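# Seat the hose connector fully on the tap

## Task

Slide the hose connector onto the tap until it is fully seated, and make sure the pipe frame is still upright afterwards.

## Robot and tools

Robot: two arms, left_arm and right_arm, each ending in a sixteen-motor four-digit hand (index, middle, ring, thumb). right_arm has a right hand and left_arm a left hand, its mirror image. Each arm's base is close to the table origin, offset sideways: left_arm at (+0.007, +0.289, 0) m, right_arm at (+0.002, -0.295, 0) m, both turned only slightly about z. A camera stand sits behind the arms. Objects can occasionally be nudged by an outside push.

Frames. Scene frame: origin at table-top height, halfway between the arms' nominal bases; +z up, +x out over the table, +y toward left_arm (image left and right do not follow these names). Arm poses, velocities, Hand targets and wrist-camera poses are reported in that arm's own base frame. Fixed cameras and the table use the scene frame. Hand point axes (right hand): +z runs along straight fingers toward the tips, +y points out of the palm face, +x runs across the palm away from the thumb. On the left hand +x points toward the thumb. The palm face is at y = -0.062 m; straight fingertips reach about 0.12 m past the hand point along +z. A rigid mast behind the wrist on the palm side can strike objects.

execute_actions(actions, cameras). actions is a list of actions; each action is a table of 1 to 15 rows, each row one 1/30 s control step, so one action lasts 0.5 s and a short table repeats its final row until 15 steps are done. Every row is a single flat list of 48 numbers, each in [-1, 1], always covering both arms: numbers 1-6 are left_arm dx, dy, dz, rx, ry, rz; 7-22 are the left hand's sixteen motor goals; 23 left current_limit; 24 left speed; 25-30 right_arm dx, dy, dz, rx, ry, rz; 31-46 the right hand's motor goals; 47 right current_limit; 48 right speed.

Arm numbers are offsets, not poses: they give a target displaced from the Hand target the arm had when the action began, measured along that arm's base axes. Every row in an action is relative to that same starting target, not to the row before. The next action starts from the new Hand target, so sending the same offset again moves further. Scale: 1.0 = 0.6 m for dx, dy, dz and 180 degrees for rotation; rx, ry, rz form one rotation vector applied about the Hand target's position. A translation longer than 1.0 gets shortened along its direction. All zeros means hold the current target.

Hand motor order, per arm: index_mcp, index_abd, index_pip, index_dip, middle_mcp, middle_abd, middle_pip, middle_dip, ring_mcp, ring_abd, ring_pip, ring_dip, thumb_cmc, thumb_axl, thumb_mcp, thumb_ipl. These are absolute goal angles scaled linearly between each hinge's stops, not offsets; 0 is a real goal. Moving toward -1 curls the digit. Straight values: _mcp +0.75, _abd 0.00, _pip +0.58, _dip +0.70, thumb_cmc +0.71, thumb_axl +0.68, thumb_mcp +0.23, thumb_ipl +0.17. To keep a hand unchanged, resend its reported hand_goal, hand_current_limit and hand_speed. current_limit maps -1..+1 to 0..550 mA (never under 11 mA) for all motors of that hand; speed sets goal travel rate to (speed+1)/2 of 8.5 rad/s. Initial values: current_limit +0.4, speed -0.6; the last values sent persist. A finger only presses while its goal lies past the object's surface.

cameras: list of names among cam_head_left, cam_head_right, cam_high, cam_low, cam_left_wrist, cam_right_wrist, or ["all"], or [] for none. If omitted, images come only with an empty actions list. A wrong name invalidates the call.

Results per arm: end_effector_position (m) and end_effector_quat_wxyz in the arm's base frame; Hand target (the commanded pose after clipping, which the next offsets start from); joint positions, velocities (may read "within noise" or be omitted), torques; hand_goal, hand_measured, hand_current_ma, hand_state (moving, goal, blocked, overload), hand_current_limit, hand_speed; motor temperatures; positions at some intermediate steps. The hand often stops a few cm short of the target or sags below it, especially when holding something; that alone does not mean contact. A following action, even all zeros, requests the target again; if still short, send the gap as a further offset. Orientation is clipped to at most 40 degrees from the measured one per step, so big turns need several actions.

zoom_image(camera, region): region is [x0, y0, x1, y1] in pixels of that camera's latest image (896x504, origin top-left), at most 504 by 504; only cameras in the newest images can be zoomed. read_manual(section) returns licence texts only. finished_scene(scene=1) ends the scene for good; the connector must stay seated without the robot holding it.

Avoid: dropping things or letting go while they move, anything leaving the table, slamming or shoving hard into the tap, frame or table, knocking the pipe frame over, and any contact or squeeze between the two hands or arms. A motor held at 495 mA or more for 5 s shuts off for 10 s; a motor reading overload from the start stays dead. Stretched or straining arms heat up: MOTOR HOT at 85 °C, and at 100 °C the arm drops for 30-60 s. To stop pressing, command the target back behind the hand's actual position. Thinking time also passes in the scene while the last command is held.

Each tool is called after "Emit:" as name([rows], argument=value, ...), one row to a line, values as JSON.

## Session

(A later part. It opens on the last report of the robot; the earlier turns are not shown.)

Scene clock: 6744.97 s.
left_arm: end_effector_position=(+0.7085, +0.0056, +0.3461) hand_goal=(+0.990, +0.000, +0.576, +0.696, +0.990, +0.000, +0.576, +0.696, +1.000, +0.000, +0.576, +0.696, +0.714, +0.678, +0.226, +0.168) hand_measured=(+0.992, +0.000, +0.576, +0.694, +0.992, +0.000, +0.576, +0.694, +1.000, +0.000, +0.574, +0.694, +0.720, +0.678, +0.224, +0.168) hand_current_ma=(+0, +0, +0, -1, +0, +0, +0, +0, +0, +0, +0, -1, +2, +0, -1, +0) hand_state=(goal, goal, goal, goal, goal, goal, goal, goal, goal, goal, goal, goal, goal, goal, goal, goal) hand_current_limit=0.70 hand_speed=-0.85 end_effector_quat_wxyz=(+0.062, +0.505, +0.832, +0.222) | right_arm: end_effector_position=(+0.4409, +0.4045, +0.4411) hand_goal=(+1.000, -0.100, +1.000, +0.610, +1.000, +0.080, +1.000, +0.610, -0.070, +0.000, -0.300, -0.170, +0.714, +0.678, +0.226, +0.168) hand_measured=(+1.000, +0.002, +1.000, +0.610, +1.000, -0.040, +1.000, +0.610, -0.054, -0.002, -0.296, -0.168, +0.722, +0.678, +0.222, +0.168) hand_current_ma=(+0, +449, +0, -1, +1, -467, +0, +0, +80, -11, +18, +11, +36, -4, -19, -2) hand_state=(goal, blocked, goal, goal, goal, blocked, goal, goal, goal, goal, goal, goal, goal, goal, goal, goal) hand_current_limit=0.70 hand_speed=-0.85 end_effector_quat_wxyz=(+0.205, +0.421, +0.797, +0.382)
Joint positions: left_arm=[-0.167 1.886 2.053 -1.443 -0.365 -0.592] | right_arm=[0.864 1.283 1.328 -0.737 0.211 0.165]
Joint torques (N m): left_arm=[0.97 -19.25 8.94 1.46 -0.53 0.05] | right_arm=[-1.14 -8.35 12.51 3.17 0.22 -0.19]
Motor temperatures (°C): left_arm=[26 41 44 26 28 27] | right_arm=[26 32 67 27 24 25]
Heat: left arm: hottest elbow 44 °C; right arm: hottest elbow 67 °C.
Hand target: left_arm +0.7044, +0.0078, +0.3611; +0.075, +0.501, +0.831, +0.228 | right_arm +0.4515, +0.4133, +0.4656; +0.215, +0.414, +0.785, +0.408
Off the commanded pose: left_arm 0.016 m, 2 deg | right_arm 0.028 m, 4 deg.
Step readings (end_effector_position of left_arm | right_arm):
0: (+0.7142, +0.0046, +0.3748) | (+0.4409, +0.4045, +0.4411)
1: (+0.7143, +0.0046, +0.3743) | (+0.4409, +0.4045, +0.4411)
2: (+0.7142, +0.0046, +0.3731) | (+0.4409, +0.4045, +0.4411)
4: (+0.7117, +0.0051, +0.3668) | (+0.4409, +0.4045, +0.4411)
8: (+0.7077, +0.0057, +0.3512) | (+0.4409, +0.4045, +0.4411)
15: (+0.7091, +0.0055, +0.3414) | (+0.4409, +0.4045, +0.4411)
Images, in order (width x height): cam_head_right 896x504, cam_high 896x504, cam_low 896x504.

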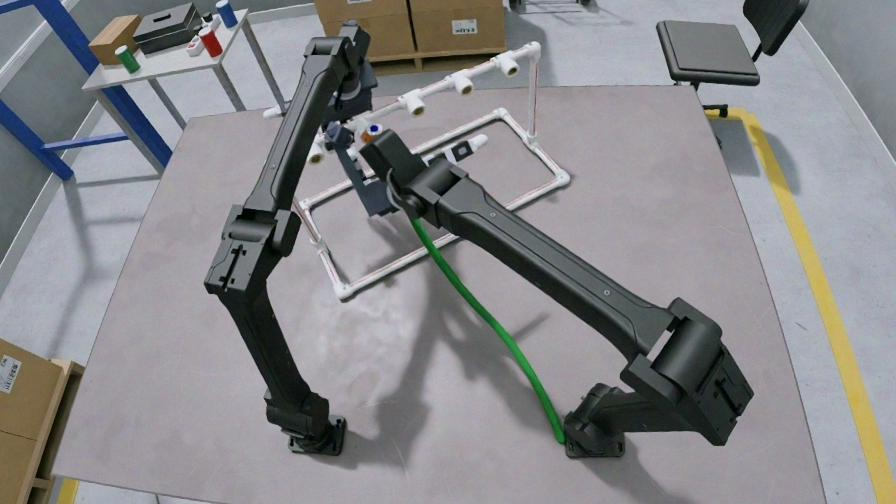

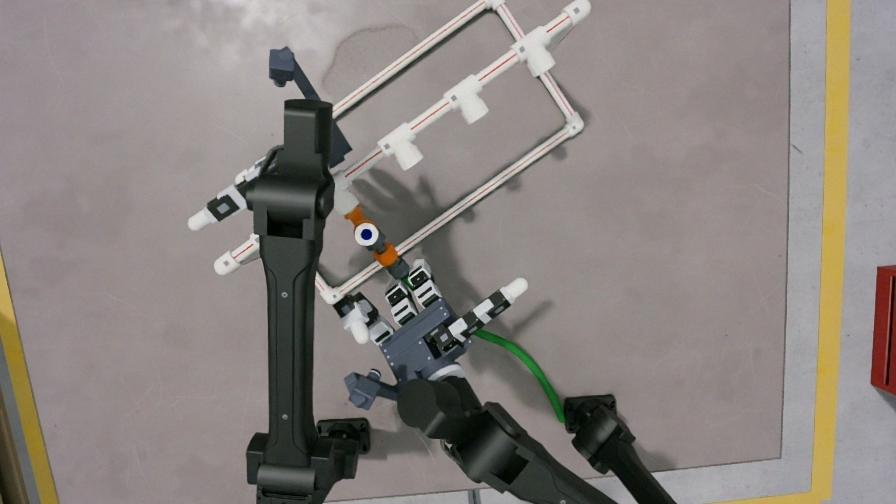

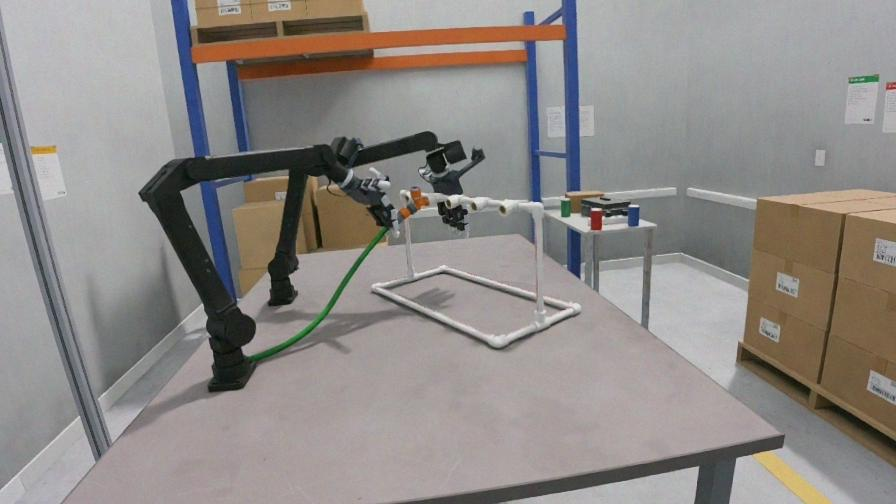

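Emit:
execute_actions([
  [[-0.02,-0.005,0,0,0,0,0.99,0,0.576,0.696,0.99,0,0.576,0.696,1.0,0,0.576,0.696,0.714,0.678,0.226,0.168,0.7,-0.85,0,0,0,0,0,0,1.0,-0.1,1.0,0.61,1.0,0.08,1.0,0.61,-0.07,0,-0.3,-0.17,0.714,0.678,0.226,0.168,0.7,-0.85]],
], cameras=["cam_high","cam_low","cam_right_wrist"])

Emit:
zoom_image(camera="cam_low", region=[390, 140, 490, 230])

Emit:
zoom_image(camera="cam_right_wrist", region=[330, 0, 530, 180])

Scene clock: 6757.67 s.
left_arm: end_effector_position=(+0.6968, +0.0077, +0.3475) hand_goal=(+0.990, +0.000, +0.576, +0.696, +0.990, +0.000, +0.576, +0.696, +1.000, +0.000, +0.576, +0.696, +0.714, +0.678, +0.226, +0.168) hand_measured=(+0.992, +0.000, +0.576, +0.694, +0.992, +0.000, +0.576, +0.694, +1.000, +0.000, +0.574, +0.694, +0.720, +0.678, +0.224, +0.168) hand_current_ma=(+0, +0, +0, -1, +0, +0, +0, +0, +0, +0, +0, -1, +2, +0, -1, +0) hand_state=(goal, goal, goal, goal, goal, goal, goal, goal, goal, goal, goal, goal, goal, goal, goal, goal) hand_current_limit=0.70 hand_speed=-0.85 end_effector_quat_wxyz=(+0.061, +0.505, +0.832, +0.222) | right_arm: end_effector_position=(+0.4409, +0.4045, +0.4411) hand_goal=(+1.000, -0.100, +1.000, +0.610, +1.000, +0.080, +1.000, +0.610, -0.070, +0.000, -0.300, -0.170, +0.714, +0.678, +0.226, +0.168) hand_measured=(+1.000, +0.002, +1.000, +0.610, +1.000, -0.040, +1.000, +0.610, -0.054, -0.002, -0.296, -0.168, +0.722, +0.678, +0.222, +0.168) hand_current_ma=(+0, +449, +0, -1, +1, -467, +0, +0, +80, -11, +18, +11, +36, -4, -19, -2) hand_state=(goal, blocked, goal, goal, goal, blocked, goal, goal, goal, goal, goal, goal, goal, goal, goal, goal) hand_current_limit=0.70 hand_speed=-0.85 end_effector_quat_wxyz=(+0.205, +0.421, +0.797, +0.382)
Joint positions: left_arm=[-0.167 1.85 2.003 -1.43 -0.366 -0.592] | right_arm=[0.864 1.283 1.328 -0.737 0.211 0.165]
Joint torques (N m): left_arm=[0.09 -18.49 8.85 1.5 -0.6 -0.04] | right_arm=[-1.08 -8.35 12.52 3.17 0.22 -0.19]
Motor temperatures (°C): left_arm=[26 40 44 26 28 27] | right_arm=[26 32 67 27 24 25]
Heat: left arm: hottest elbow 44 °C; right arm: hottest elbow 67 °C.
Hand target: left_arm +0.6925, +0.0047, +0.3609; +0.075, +0.501, +0.831, +0.228 | right_arm +0.4515, +0.4133, +0.4656; +0.215, +0.414, +0.785, +0.408
Off the commanded pose: left_arm 0.015 m, 2 deg | right_arm 0.028 m, 4 deg.
Step readings (end_effector_position of left_arm | right_arm):
0: (+0.7085, +0.0056, +0.3461) | (+0.4409, +0.4045, +0.4411)
1: (+0.7085, +0.0056, +0.3459) | (+0.4409, +0.4045, +0.4411)
2: (+0.7081, +0.0057, +0.3453) | (+0.4409, +0.4045, +0.4411)
4: (+0.7050, +0.0062, +0.3434) | (+0.4409, +0.4045, +0.4411)
8: (+0.6991, +0.0072, +0.3419) | (+0.4409, +0.4045, +0.4411)
15: (+0.6971, +0.0076, +0.3474) | (+0.4409, +0.4045, +0.4411)
camera_calibration:
cam_right_wrist: T_world_to_cam=[[0.733866, -0.427565, 0.527853, -0.356099], [-0.528505, -0.847558, 0.048244, 0.507127], [0.426758, -0.314378, -0.847965, 0.441549], [0, 0, 0, 1]] pos_world=[0.340913, 0.416377, 0.53792]
Images, in order (width x height): cam_high 896x504, cam_low 896x504, cam_right_wrist 896x504.

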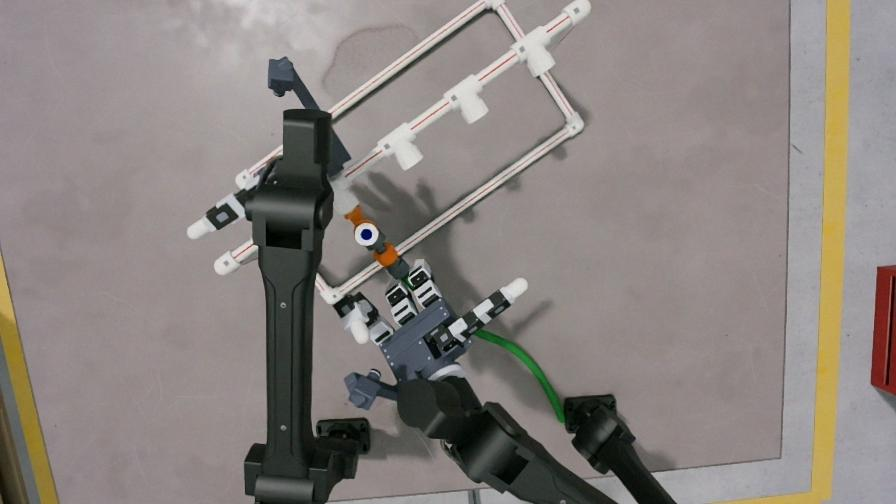

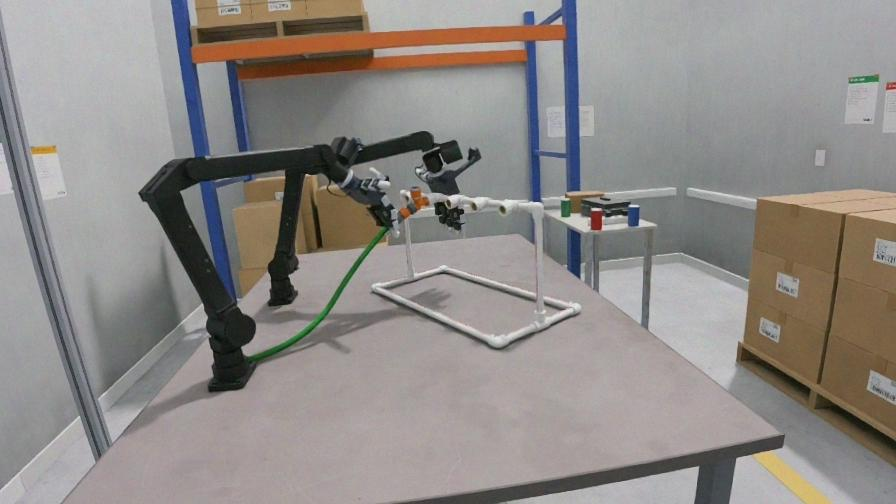

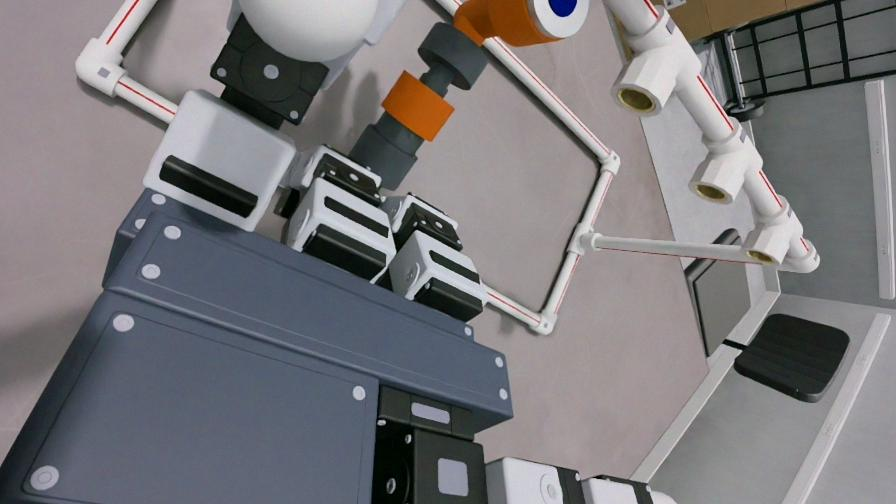

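Scaled by 5.040.

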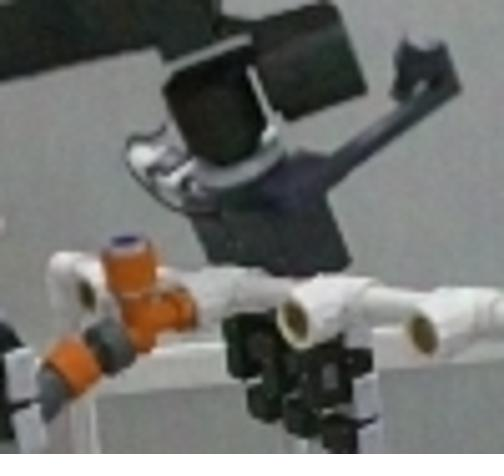

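Scaled by 2.520.

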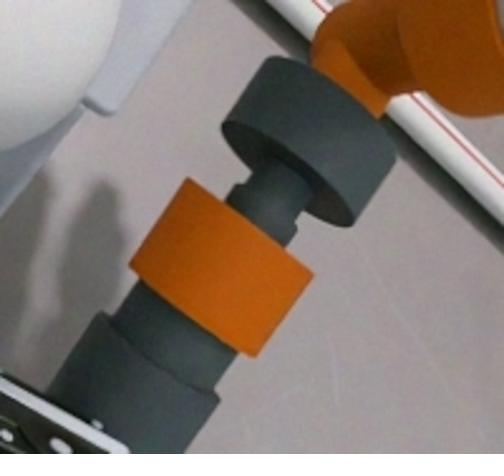

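Emit:
execute_actions([
  [[-0.025,0,0,0,0,0,0.99,0,0.576,0.696,0.99,0,0.576,0.696,1.0,0,0.576,0.696,0.714,0.678,0.226,0.168,0.7,-0.85,0,0,0,0,0,0,1.0,-0.1,1.0,0.61,1.0,0.08,1.0,0.61,-0.07,0,-0.3,-0.17,0.714,0.678,0.226,0.168,0.7,-0.85]],
], cameras=["cam_high","cam_low","cam_right_wrist","cam_left_wrist"])

Emit:
zoom_image(camera="cam_low", region=[390, 140, 490, 230])

Emit:
zoom_image(camera="cam_right_wrist", region=[330, 0, 530, 180])

Scene clock: 6773.27 s.
left_arm: end_effector_position=(+0.6817, +0.0102, +0.3487) hand_goal=(+0.990, +0.000, +0.576, +0.696, +0.990, +0.000, +0.576, +0.696, +1.000, +0.000, +0.576, +0.696, +0.714, +0.678, +0.226, +0.168) hand_measured=(+0.992, +0.000, +0.576, +0.694, +0.992, +0.000, +0.576, +0.694, +1.000, +0.000, +0.574, +0.694, +0.720, +0.678, +0.224, +0.168) hand_current_ma=(+0, +0, +0, -1, +0, +0, +0, +0, +0, +0, +0, -1, +2, +0, -1, +0) hand_state=(goal, goal, goal, goal, goal, goal, goal, goal, goal, goal, goal, goal, goal, goal, goal, goal) hand_current_limit=0.70 hand_speed=-0.85 end_effector_quat_wxyz=(+0.061, +0.505, +0.832, +0.223) | right_arm: end_effector_position=(+0.4409, +0.4045, +0.4411) hand_goal=(+1.000, -0.100, +1.000, +0.610, +1.000, +0.080, +1.000, +0.610, -0.070, +0.000, -0.300, -0.170, +0.714, +0.678, +0.226, +0.168) hand_measured=(+1.000, +0.002, +1.000, +0.610, +1.000, -0.040, +1.000, +0.610, -0.054, -0.002, -0.296, -0.168, +0.722, +0.678, +0.222, +0.168) hand_current_ma=(+0, +449, +0, -1, +1, -467, +0, +0, +80, -11, +18, +11, +36, -4, -19, -2) hand_state=(goal, blocked, goal, goal, goal, blocked, goal, goal, goal, goal, goal, goal, goal, goal, goal, goal) hand_current_limit=0.70 hand_speed=-0.85 end_effector_quat_wxyz=(+0.205, +0.421, +0.797, +0.382)
Joint positions: left_arm=[-0.168 1.804 1.94 -1.414 -0.367 -0.592] | right_arm=[0.864 1.283 1.328 -0.737 0.211 0.165]
Joint torques (N m): left_arm=[-0.32 -17.26 8.94 1.47 -0.58 -0.08] | right_arm=[-1.14 -8.29 12.52 3.18 0.22 -0.18]
Motor temperatures (°C): left_arm=[26 40 43 26 28 26] | right_arm=[26 32 67 27 24 25]
Heat: left arm: hottest elbow 43 °C; right arm: hottest elbow 67 °C.
Hand target: left_arm +0.6775, +0.0047, +0.3609; +0.075, +0.501, +0.831, +0.228 | right_arm +0.4515, +0.4133, +0.4656; +0.215, +0.414, +0.785, +0.408
Off the commanded pose: left_arm 0.014 m, 2 deg | right_arm 0.028 m, 4 deg.
Step readings (end_effector_position of left_arm | right_arm):
0: (+0.6968, +0.0077, +0.3475) | (+0.4409, +0.4045, +0.4411)
1: (+0.6967, +0.0077, +0.3473) | (+0.4409, +0.4045, +0.4411)
2: (+0.6961, +0.0078, +0.3467) | (+0.4409, +0.4045, +0.4411)
4: (+0.6926, +0.0085, +0.3444) | (+0.4409, +0.4045, +0.4411)
8: (+0.6847, +0.0098, +0.3418) | (+0.4409, +0.4045, +0.4411)
15: (+0.6820, +0.0101, +0.3489) | (+0.4409, +0.4045, +0.4411)
camera_calibration:
cam_left_wrist: T_world_to_cam=[[-0.126194, -0.932623, -0.338067, 0.177992], [-0.895539, -0.0394895, 0.443228, 0.412506], [-0.426715, 0.358684, -0.830217, 0.705073], [0, 0, 0, 1]] pos_world=[0.692742, -0.0706101, 0.462703]
cam_right_wrist: T_world_to_cam=[[0.733866, -0.427565, 0.527853, -0.356099], [-0.528505, -0.847558, 0.048244, 0.507127], [0.426758, -0.314378, -0.847965, 0.441549], [0, 0, 0, 1]] pos_world=[0.340913, 0.416377, 0.53792]
Images, in order (width x height): cam_high 896x504, cam_low 896x504, cam_left_wrist 896x504, cam_right_wrist 896x504.

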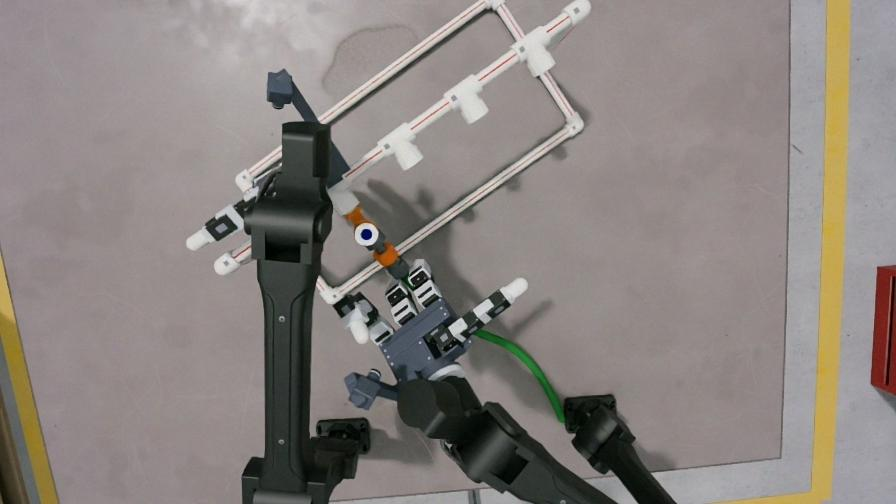

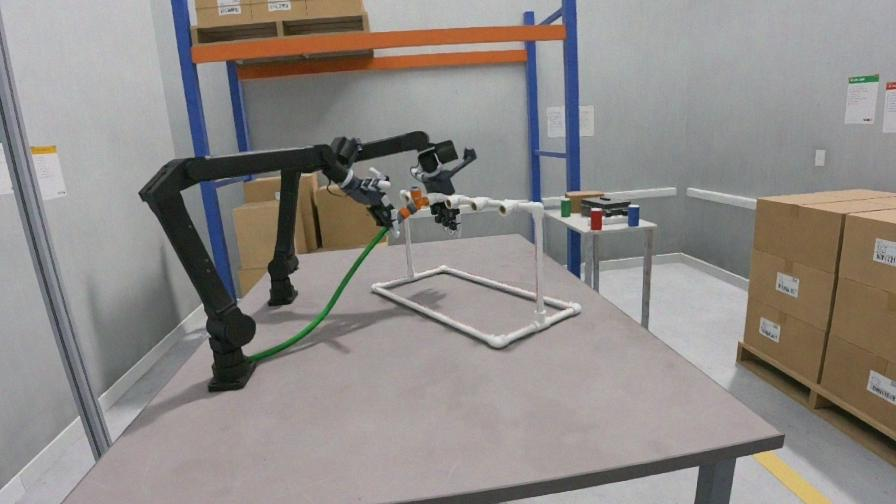

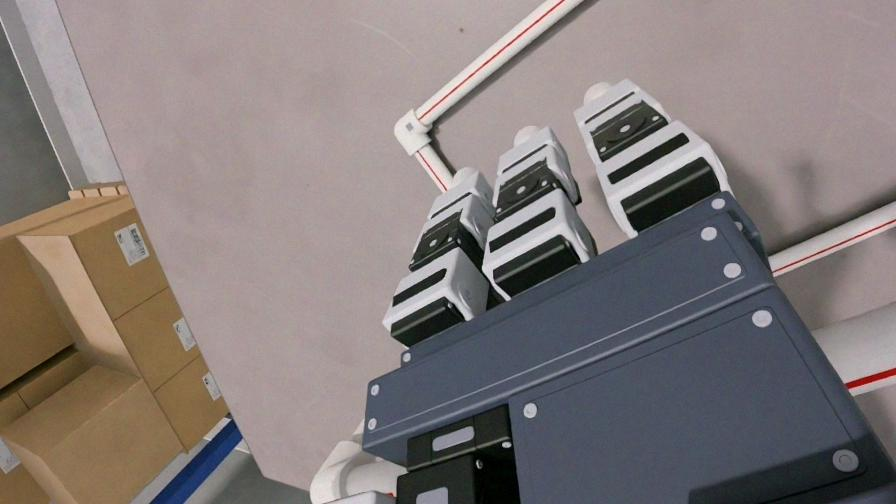

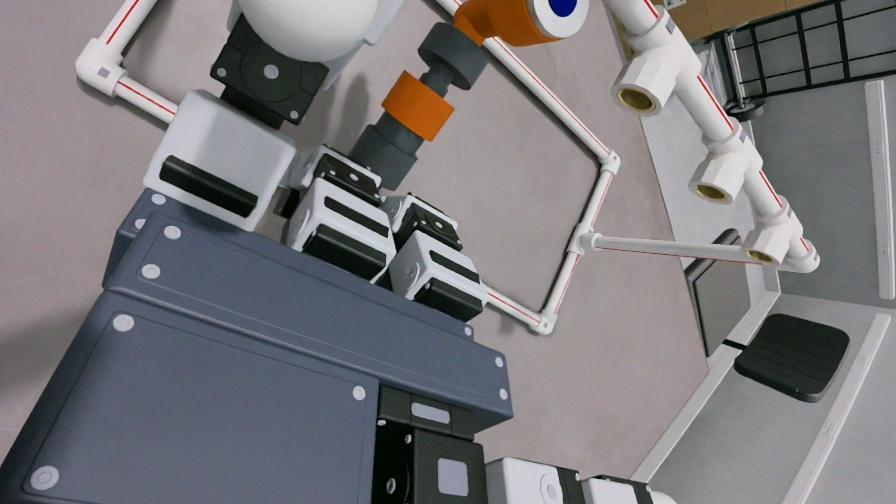

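Scaled by 5.040.

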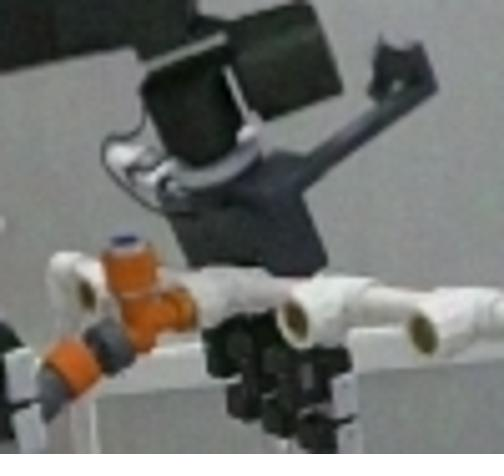

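Scaled by 2.520.

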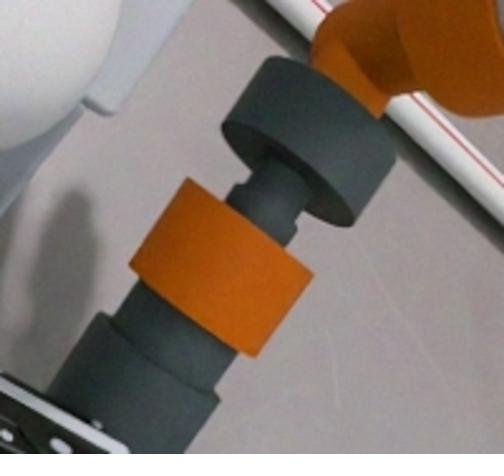

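Emit:
execute_actions([
  [[-0.02,0,0,0,0,0,0.99,0,0.576,0.696,0.99,0,0.576,0.696,1.0,0,0.576,0.696,0.714,0.678,0.226,0.168,0.7,-0.85,0,0,0,0,0,0,1.0,-0.1,1.0,0.61,1.0,0.08,1.0,0.61,-0.07,0,-0.3,-0.17,0.714,0.678,0.226,0.168,0.7,-0.85]],
], cameras=["cam_high","cam_right_wrist"])

Emit:
zoom_image(camera="cam_high", region=[260, 90, 440, 290])

Emit:
zoom_image(camera="cam_right_wrist", region=[330, 0, 530, 180])

Scene clock: 6781.00 s.
left_arm: end_effector_position=(+0.6739, +0.0119, +0.3518) hand_goal=(+0.990, +0.000, +0.576, +0.696, +0.990, +0.000, +0.576, +0.696, +1.000, +0.000, +0.576, +0.696, +0.714, +0.678, +0.226, +0.168) hand_measured=(+0.992, +0.000, +0.576, +0.694, +0.992, +0.000, +0.576, +0.694, +1.000, +0.000, +0.574, +0.694, +0.720, +0.678, +0.224, +0.168) hand_current_ma=(+0, +0, +0, -1, +0, +0, +0, +0, +0, +0, +0, -1, +2, +0, -1, +0) hand_state=(goal, goal, goal, goal, goal, goal, goal, goal, goal, goal, goal, goal, goal, goal, goal, goal) hand_current_limit=0.70 hand_speed=-0.85 end_effector_quat_wxyz=(+0.068, +0.497, +0.834, +0.228) | right_arm: end_effector_position=(+0.4409, +0.4045, +0.4411) hand_goal=(+1.000, -0.100, +1.000, +0.610, +1.000, +0.080, +1.000, +0.610, -0.070, +0.000, -0.300, -0.170, +0.714, +0.678, +0.226, +0.168) hand_measured=(+1.000, +0.002, +1.000, +0.610, +1.000, -0.040, +1.000, +0.610, -0.054, -0.002, -0.296, -0.168, +0.722, +0.678, +0.222, +0.168) hand_current_ma=(+0, +449, +0, -1, +1, -467, +0, +0, +80, -11, +18, +11, +36, -4, -19, -2) hand_state=(goal, blocked, goal, goal, goal, blocked, goal, goal, goal, goal, goal, goal, goal, goal, goal, goal) hand_current_limit=0.70 hand_speed=-0.85 end_effector_quat_wxyz=(+0.205, +0.421, +0.797, +0.382)
Joint positions: left_arm=[-0.169 1.774 1.9 -1.388 -0.374 -0.607] | right_arm=[0.864 1.283 1.328 -0.737 0.211 0.165]
Joint torques (N m): left_arm=[-0.44 -17.79 8.32 0.88 -0.4 0.03] | right_arm=[-1.08 -8.35 12.51 3.18 0.22 -0.19]
Motor temperatures (°C): left_arm=[26 40 43 26 28 26] | right_arm=[26 32 67 27 24 25]
Heat: left arm: hottest elbow 43 °C; right arm: hottest elbow 67 °C.
Hand target: left_arm +0.6655, +0.0046, +0.3610; +0.075, +0.501, +0.831, +0.228 | right_arm +0.4515, +0.4133, +0.4657; +0.215, +0.414, +0.785, +0.408
Off the commanded pose: left_arm 0.014 m, 1 deg | right_arm 0.028 m, 4 deg.
Step readings (end_effector_position of left_arm | right_arm):
0: (+0.6817, +0.0102, +0.3487) | (+0.4409, +0.4045, +0.4411)
1: (+0.6817, +0.0102, +0.3487) | (+0.4409, +0.4045, +0.4411)
2: (+0.6813, +0.0100, +0.3484) | (+0.4409, +0.4045, +0.4411)
4: (+0.6788, +0.0100, +0.3466) | (+0.4409, +0.4045, +0.4411)
8: (+0.6758, +0.0112, +0.3493) | (+0.4409, +0.4045, +0.4411)
15: (+0.6738, +0.0119, +0.3517) | (+0.4409, +0.4045, +0.4411)
camera_calibration:
cam_right_wrist: T_world_to_cam=[[0.733866, -0.427565, 0.527853, -0.356099], [-0.528505, -0.847558, 0.048244, 0.507127], [0.426758, -0.314378, -0.847965, 0.441549], [0, 0, 0, 1]] pos_world=[0.340913, 0.416377, 0.53792]
Images, in order (width x height): cam_high 896x504, cam_right_wrist 896x504.

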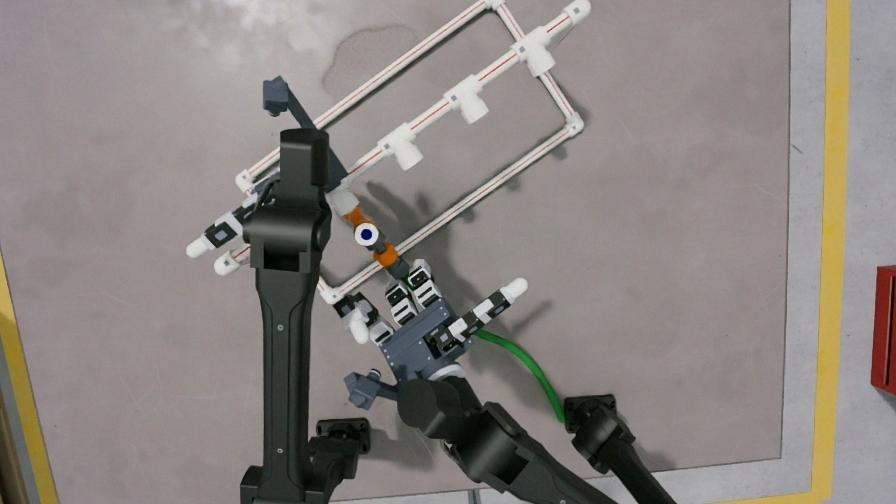

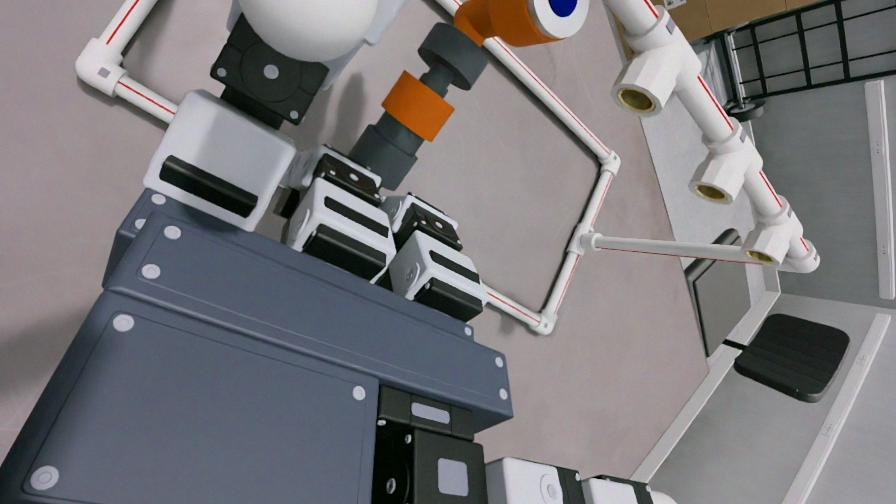

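Scaled by 2.520.

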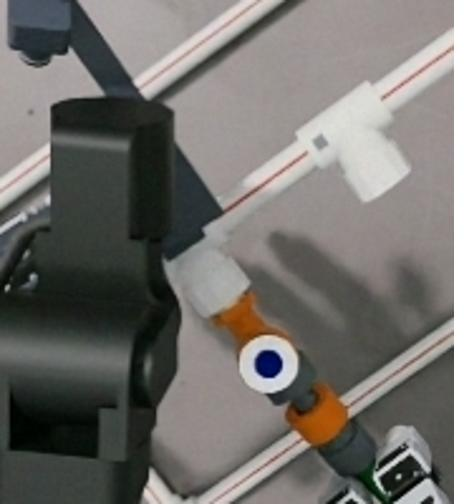

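Scaled by 2.520.

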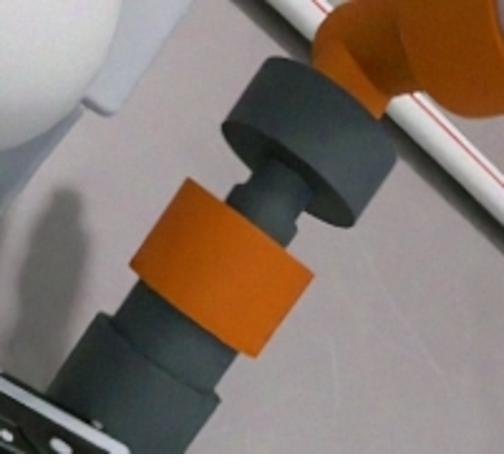

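Emit:
execute_actions([
  [[0.04,-0.055,0,0,0,0,0.99,0,0.576,0.696,0.99,0,0.576,0.696,1.0,0,0.576,0.696,0.714,0.678,0.226,0.168,0.7,-0.85,0,0,0,0,0,0,1.0,-0.1,1.0,0.61,1.0,0.08,1.0,0.61,-0.07,0,-0.3,-0.17,0.714,0.678,0.226,0.168,0.7,-0.85]],
], cameras=["cam_high","cam_right_wrist"])

Emit:
zoom_image(camera="cam_high", region=[260, 90, 440, 290])

Scene clock: 6793.00 s.
left_arm: end_effector_position=(+0.6818, -0.0018, +0.3481) hand_goal=(+0.990, +0.000, +0.576, +0.696, +0.990, +0.000, +0.576, +0.696, +1.000, +0.000, +0.576, +0.696, +0.714, +0.678, +0.226, +0.168) hand_measured=(+0.992, +0.000, +0.576, +0.694, +0.992, +0.000, +0.576, +0.694, +1.000, +0.000, +0.574, +0.694, +0.720, +0.678, +0.224, +0.168) hand_current_ma=(+0, +0, +0, -1, +0, +0, +0, +0, +0, +0, +0, -1, +2, +0, -1, +0) hand_state=(goal, goal, goal, goal, goal, goal, goal, goal, goal, goal, goal, goal, goal, goal, goal, goal) hand_current_limit=0.70 hand_speed=-0.85 end_effector_quat_wxyz=(+0.062, +0.490, +0.839, +0.230) | right_arm: end_effector_position=(+0.4409, +0.4045, +0.4411) hand_goal=(+1.000, -0.100, +1.000, +0.610, +1.000, +0.080, +1.000, +0.610, -0.070, +0.000, -0.300, -0.170, +0.714, +0.678, +0.226, +0.168) hand_measured=(+1.000, +0.002, +1.000, +0.610, +1.000, -0.040, +1.000, +0.610, -0.054, -0.002, -0.296, -0.168, +0.722, +0.678, +0.222, +0.168) hand_current_ma=(+0, +449, +0, -1, +1, -467, +0, +0, +80, -11, +18, +11, +36, -4, -19, -2) hand_state=(goal, blocked, goal, goal, goal, blocked, goal, goal, goal, goal, goal, goal, goal, goal, goal, goal) hand_current_limit=0.70 hand_speed=-0.85 end_effector_quat_wxyz=(+0.205, +0.421, +0.797, +0.382)
Joint positions: left_arm=[-0.195 1.819 1.954 -1.421 -0.393 -0.652] | right_arm=[0.864 1.283 1.328 -0.737 0.211 0.165]
Joint torques (N m): left_arm=[-1.96 -14.68 14.06 0.14 -0.22 0] | right_arm=[-1.08 -8.29 12.52 3.17 0.22 -0.19]
Motor temperatures (°C): left_arm=[26 39 42 26 28 26] | right_arm=[26 32 67 27 24 25]
Heat: left arm: hottest elbow 42 °C; right arm: hottest elbow 67 °C.
Hand target: left_arm +0.6894, -0.0283, +0.3611; +0.075, +0.501, +0.831, +0.228 | right_arm +0.4515, +0.4133, +0.4657; +0.215, +0.414, +0.785, +0.408
Off the commanded pose: left_arm 0.031 m, 2 deg | right_arm 0.028 m, 4 deg.
Step readings (end_effector_position of left_arm | right_arm):
0: (+0.6739, +0.0119, +0.3518) | (+0.4409, +0.4045, +0.4411)
1: (+0.6738, +0.0120, +0.3518) | (+0.4409, +0.4045, +0.4411)
2: (+0.6736, +0.0121, +0.3520) | (+0.4409, +0.4045, +0.4411)
4: (+0.6728, +0.0119, +0.3522) | (+0.4409, +0.4045, +0.4411)
8: (+0.6762, +0.0064, +0.3517) | (+0.4409, +0.4045, +0.4411)
15: (+0.6821, -0.0020, +0.3481) | (+0.4409, +0.4045, +0.4411)
camera_calibration:
cam_right_wrist: T_world_to_cam=[[0.733866, -0.427565, 0.527853, -0.356099], [-0.528505, -0.847558, 0.048244, 0.507127], [0.426758, -0.314378, -0.847965, 0.441549], [0, 0, 0, 1]] pos_world=[0.340913, 0.416377, 0.53792]
Images, in order (width x height): cam_high 896x504, cam_right_wrist 896x504.

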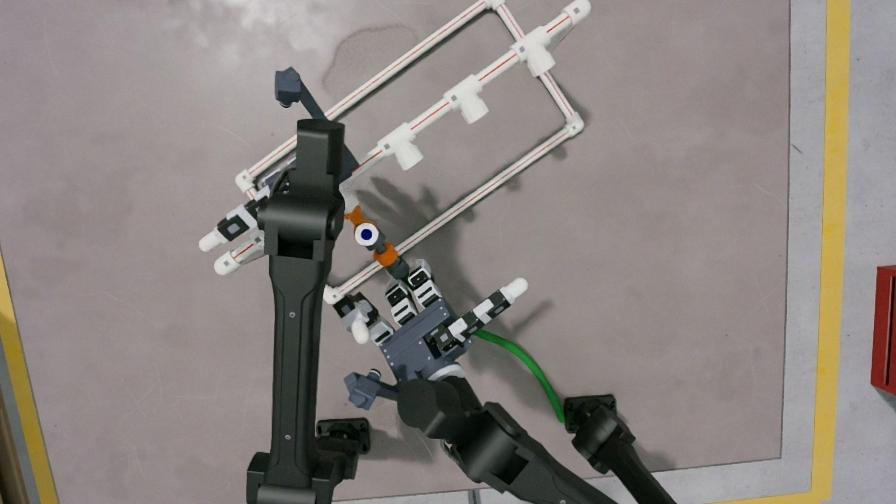

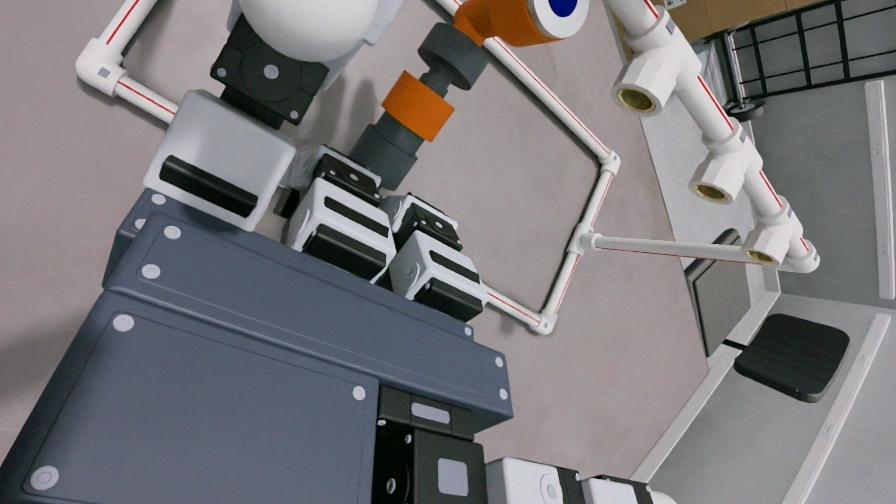

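Scaled by 2.520.

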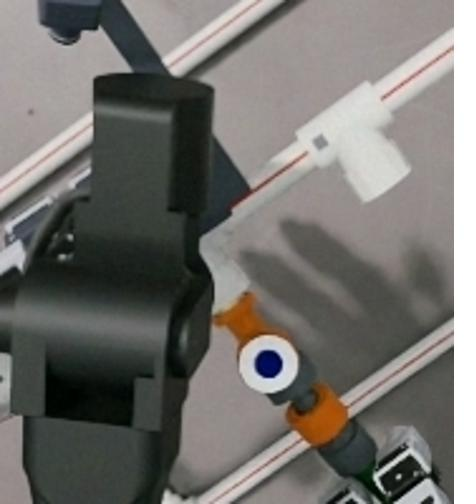

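Emit:
execute_actions([
  [[-0.041,-0.022,-0.018,0,0,0,0.99,0,0.576,0.696,0.99,0,0.576,0.696,1.0,0,0.576,0.696,0.714,0.678,0.226,0.168,0.7,-0.85,0.041,0.022,0.018,0,0,0,1.0,-0.1,1.0,0.61,1.0,0.08,1.0,0.61,-0.07,0,-0.3,-0.17,0.714,0.678,0.226,0.168,0.7,-0.85]],
], cameras=["cam_high","cam_right_wrist"])

Emit:
zoom_image(camera="cam_right_wrist", region=[330, 0, 530, 180])

Scene clock: 6819.17 s.
left_arm: end_effector_position=(+0.6759, -0.0026, +0.3499) hand_goal=(+0.990, +0.000, +0.576, +0.696, +0.990, +0.000, +0.576, +0.696, +1.000, +0.000, +0.576, +0.696, +0.714, +0.678, +0.226, +0.168) hand_measured=(+0.992, +0.000, +0.576, +0.694, +0.992, +0.000, +0.576, +0.694, +1.000, +0.000, +0.574, +0.694, +0.720, +0.678, +0.224, +0.168) hand_current_ma=(+0, +0, +0, -1, +0, +0, +0, +0, +0, +0, +0, -1, +2, +0, -1, +0) hand_state=(goal, goal, goal, goal, goal, goal, goal, goal, goal, goal, goal, goal, goal, goal, goal, goal) hand_current_limit=0.70 hand_speed=-0.85 end_effector_quat_wxyz=(+0.073, +0.472, +0.846, +0.238) | right_arm: end_effector_position=(+0.4408, +0.4037, +0.4398) hand_goal=(+1.000, -0.100, +1.000, +0.610, +1.000, +0.080, +1.000, +0.610, -0.070, +0.000, -0.300, -0.170, +0.714, +0.678, +0.226, +0.168) hand_measured=(+1.000, +0.002, +1.000, +0.610, +1.000, -0.040, +1.000, +0.610, -0.054, -0.002, -0.296, -0.168, +0.722, +0.678, +0.222, +0.168) hand_current_ma=(+1, +449, +0, -1, +1, -467, +0, +0, +80, -11, +18, +11, +36, -4, -19, -2) hand_state=(goal, blocked, goal, goal, goal, blocked, goal, goal, goal, goal, goal, goal, goal, goal, goal, goal) hand_current_limit=0.70 hand_speed=-0.85 end_effector_quat_wxyz=(+0.204, +0.423, +0.797, +0.380)
Joint positions: left_arm=[-0.204 1.8 1.922 -1.391 -0.409 -0.695] | right_arm=[0.864 1.283 1.328 -0.742 0.211 0.171]
Joint torques (N m): left_arm=[-3.49 -17.67 7.71 0.5 -0.01 0.07] | right_arm=[-0.67 -9.52 9.66 1.78 0.22 -0.11]
Motor temperatures (°C): left_arm=[26 38 44 26 28 26] | right_arm=[26 32 67 27 24 25]
Heat: left arm: hottest elbow 44 °C; right arm: hottest elbow 67 °C.
Hand target: left_arm +0.6649, -0.0413, +0.3502; +0.075, +0.501, +0.831, +0.228 | right_arm +0.4409, +0.4045, +0.4412; +0.205, +0.421, +0.797, +0.382 (last step not sent: back at the drive's target)
Off the commanded pose: left_arm 0.040 m, 4 deg | right_arm 0.056 m, 4 deg.
Step readings (end_effector_position of left_arm | right_arm):
0: (+0.6817, -0.0017, +0.3480) | (+0.4409, +0.4045, +0.4411)
1: (+0.6817, -0.0017, +0.3480) | (+0.4409, +0.4045, +0.4411) HELD (not all sent) right_arm
2: (+0.6816, -0.0020, +0.3482) | (+0.4409, +0.4045, +0.4411) HELD (not all sent) right_arm
4: (+0.6813, -0.0029, +0.3488) | (+0.4409, +0.4045, +0.4411) HELD (not all sent) right_arm
8: (+0.6783, -0.0035, +0.3498) | (+0.4408, +0.4040, +0.4403) HELD (not all sent) right_arm
15: (+0.6762, -0.0028, +0.3500) | (+0.4408, +0.4037, +0.4398) HELD (not all sent) right_arm
HELD (not all sent) right_arm: steps 1 to 15.
pose unreachable (right arm): on one or more control steps of this call, first in action 0 (counted from 0), this arm could not follow its commanded pose, so it was not sent that pose on those steps. It may still have moved: this result reports where it is.
cause: moving toward the commanded pose would bring a part of the arm too close to another arm (a part of this arm just beyond joint 6 (wrist roll) and a part of the left arm just beyond its joint 3 (elbow), along the way the arms are being sent, or toward where that arm still pushes).
camera_calibration:
cam_right_wrist: T_world_to_cam=[[0.735427, -0.430275, 0.52346, -0.353438], [-0.531452, -0.845512, 0.0516596, 0.505379], [0.420364, -0.316186, -0.850483, 0.444821], [0, 0, 0, 1]] pos_world=[0.341526, 0.415875, 0.537216]
Images, in order (width x height): cam_high 896x504, cam_right_wrist 896x504.

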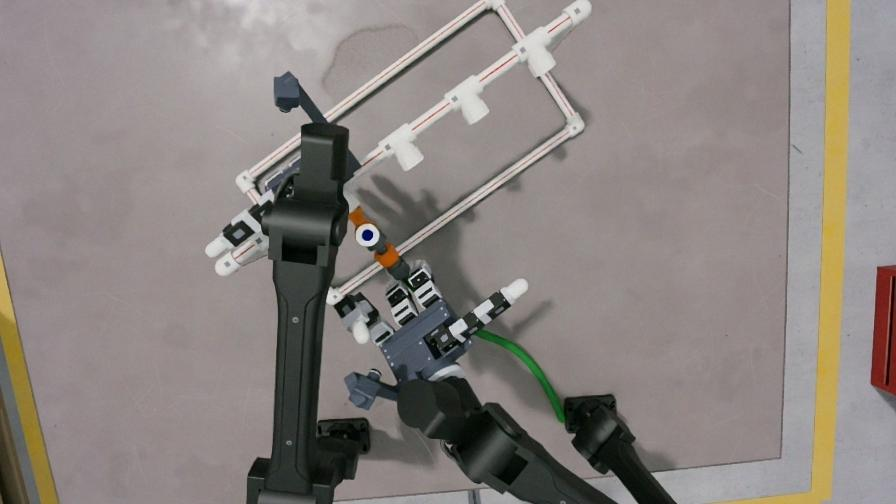

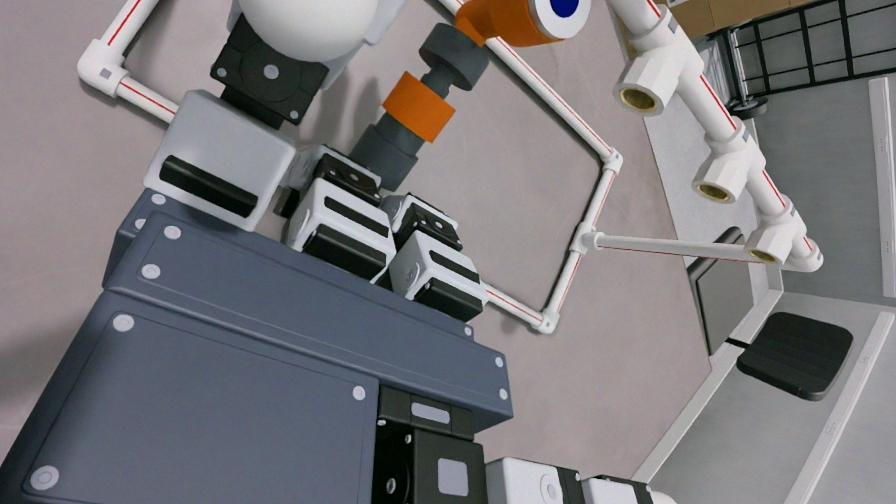

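Scaled by 2.520.

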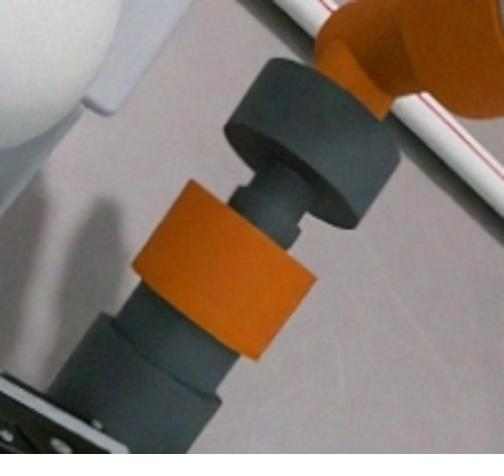

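Emit:
execute_actions([
  [[0.012,0.03,0,0,0,0,0.99,0,0.576,0.696,0.99,0,0.576,0.696,1.0,0,0.576,0.696,0.714,0.678,0.226,0.168,0.7,-0.85,0.0283,-0.0245,0.0323,0.0457,0.0246,0.0199,1.0,-0.1,1.0,0.61,1.0,0.08,1.0,0.61,-0.07,0,-0.3,-0.17,0.714,0.678,0.226,0.168,0.7,-0.85]],
], cameras=["cam_high","cam_right_wrist"])

Emit:
zoom_image(camera="cam_right_wrist", region=[330, 0, 530, 180])

Emit:
zoom_image(camera="cam_high", region=[340, 210, 440, 300])

Scene clock: 6859.20 s.
left_arm: end_effector_position=(+0.6771, -0.0034, +0.3498) hand_goal=(+0.990, +0.000, +0.576, +0.696, +0.990, +0.000, +0.576, +0.696, +1.000, +0.000, +0.576, +0.696, +0.714, +0.678, +0.226, +0.168) hand_measured=(+0.992, +0.000, +0.576, +0.694, +0.992, +0.000, +0.576, +0.694, +1.000, +0.000, +0.574, +0.694, +0.720, +0.678, +0.224, +0.168) hand_current_ma=(+0, +0, +0, -1, +0, +0, +0, +0, +0, +0, +0, -1, +2, +0, -1, +0) hand_state=(goal, goal, goal, goal, goal, goal, goal, goal, goal, goal, goal, goal, goal, goal, goal, goal) hand_current_limit=0.70 hand_speed=-0.85 end_effector_quat_wxyz=(+0.076, +0.473, +0.846, +0.237) | right_arm: end_effector_position=(+0.4536, +0.3926, +0.4376) hand_goal=(+1.000, -0.100, +1.000, +0.610, +1.000, +0.080, +1.000, +0.610, -0.070, +0.000, -0.300, -0.170, +0.714, +0.678, +0.226, +0.168) hand_measured=(+1.000, +0.014, +1.000, +0.610, +1.000, -0.040, +1.000, +0.612, -0.054, -0.002, -0.296, -0.168, +0.722, +0.678, +0.224, +0.168) hand_current_ma=(+1, +468, +1, +4, +2, -467, +1, +9, +80, -11, +18, +11, +36, -4, -19, -2) hand_state=(goal, blocked, goal, goal, goal, blocked, goal, goal, goal, goal, goal, goal, goal, goal, goal, goal) hand_current_limit=0.70 hand_speed=-0.85 end_effector_quat_wxyz=(+0.125, +0.426, +0.797, +0.409)
Joint positions: left_arm=[-0.204 1.8 1.922 -1.386 -0.404 -0.692] | right_arm=[0.777 1.273 1.328 -0.742 -0.006 0.19]
Joint torques (N m): left_arm=[-1.08 -17.08 8.28 0.65 0.16 0.38] | right_arm=[-1.44 -9.88 11.51 2.09 -0.08 -0.07]
Motor temperatures (°C): left_arm=[26 40 42 26 28 26] | right_arm=[26 32 63 27 24 25]
Heat: left arm: hottest elbow 42 °C; right arm: hottest elbow 63 °C.
Hand target: left_arm +0.6721, -0.0234, +0.3502; +0.075, +0.501, +0.831, +0.228 | right_arm +0.4581, +0.3898, +0.4604; +0.132, +0.424, +0.787, +0.428
Off the commanded pose: left_arm 0.021 m, 4 deg | right_arm 0.024 m, 3 deg.
Step readings (end_effector_position of left_arm | right_arm):
0: (+0.6759, -0.0025, +0.3499) | (+0.4408, +0.4037, +0.4398)
1: (+0.6759, -0.0025, +0.3499) | (+0.4404, +0.4044, +0.4395)
2: (+0.6760, -0.0026, +0.3500) | (+0.4396, +0.4064, +0.4385)
4: (+0.6764, -0.0027, +0.3501) | (+0.4419, +0.4041, +0.4394)
8: (+0.6768, -0.0033, +0.3499) | (+0.4524, +0.3934, +0.4384)
15: (+0.6771, -0.0034, +0.3498) | (+0.4533, +0.3930, +0.4377)
camera_calibration:
cam_right_wrist: T_world_to_cam=[[0.812261, -0.429683, 0.394467, -0.344984], [-0.469669, -0.882826, 0.00547367, 0.509841], [0.345894, -0.189715, -0.918894, 0.44817], [0, 0, 0, 1]] pos_world=[0.364655, 0.386891, 0.545115]
Images, in order (width x height): cam_high 896x504, cam_right_wrist 896x504.

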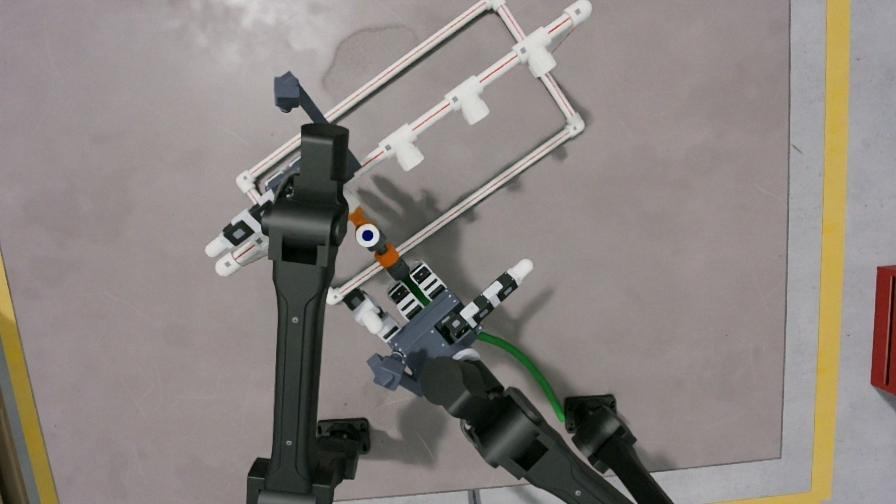

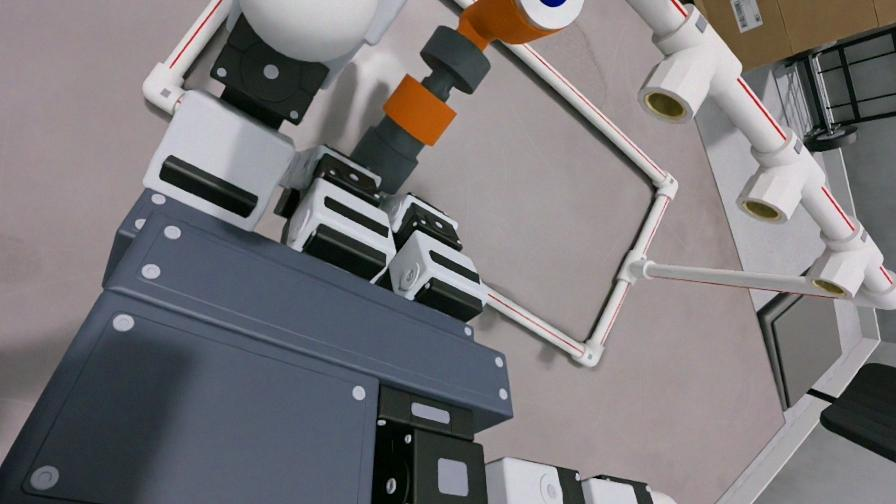

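Scaled by 2.520.

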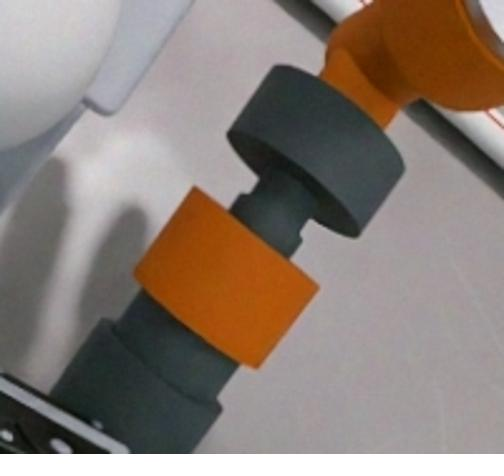

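Scaled by 5.040.

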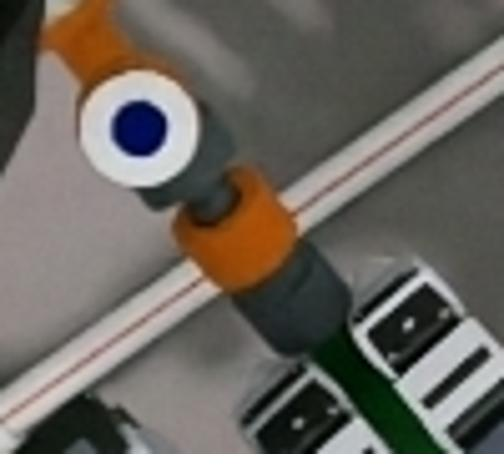

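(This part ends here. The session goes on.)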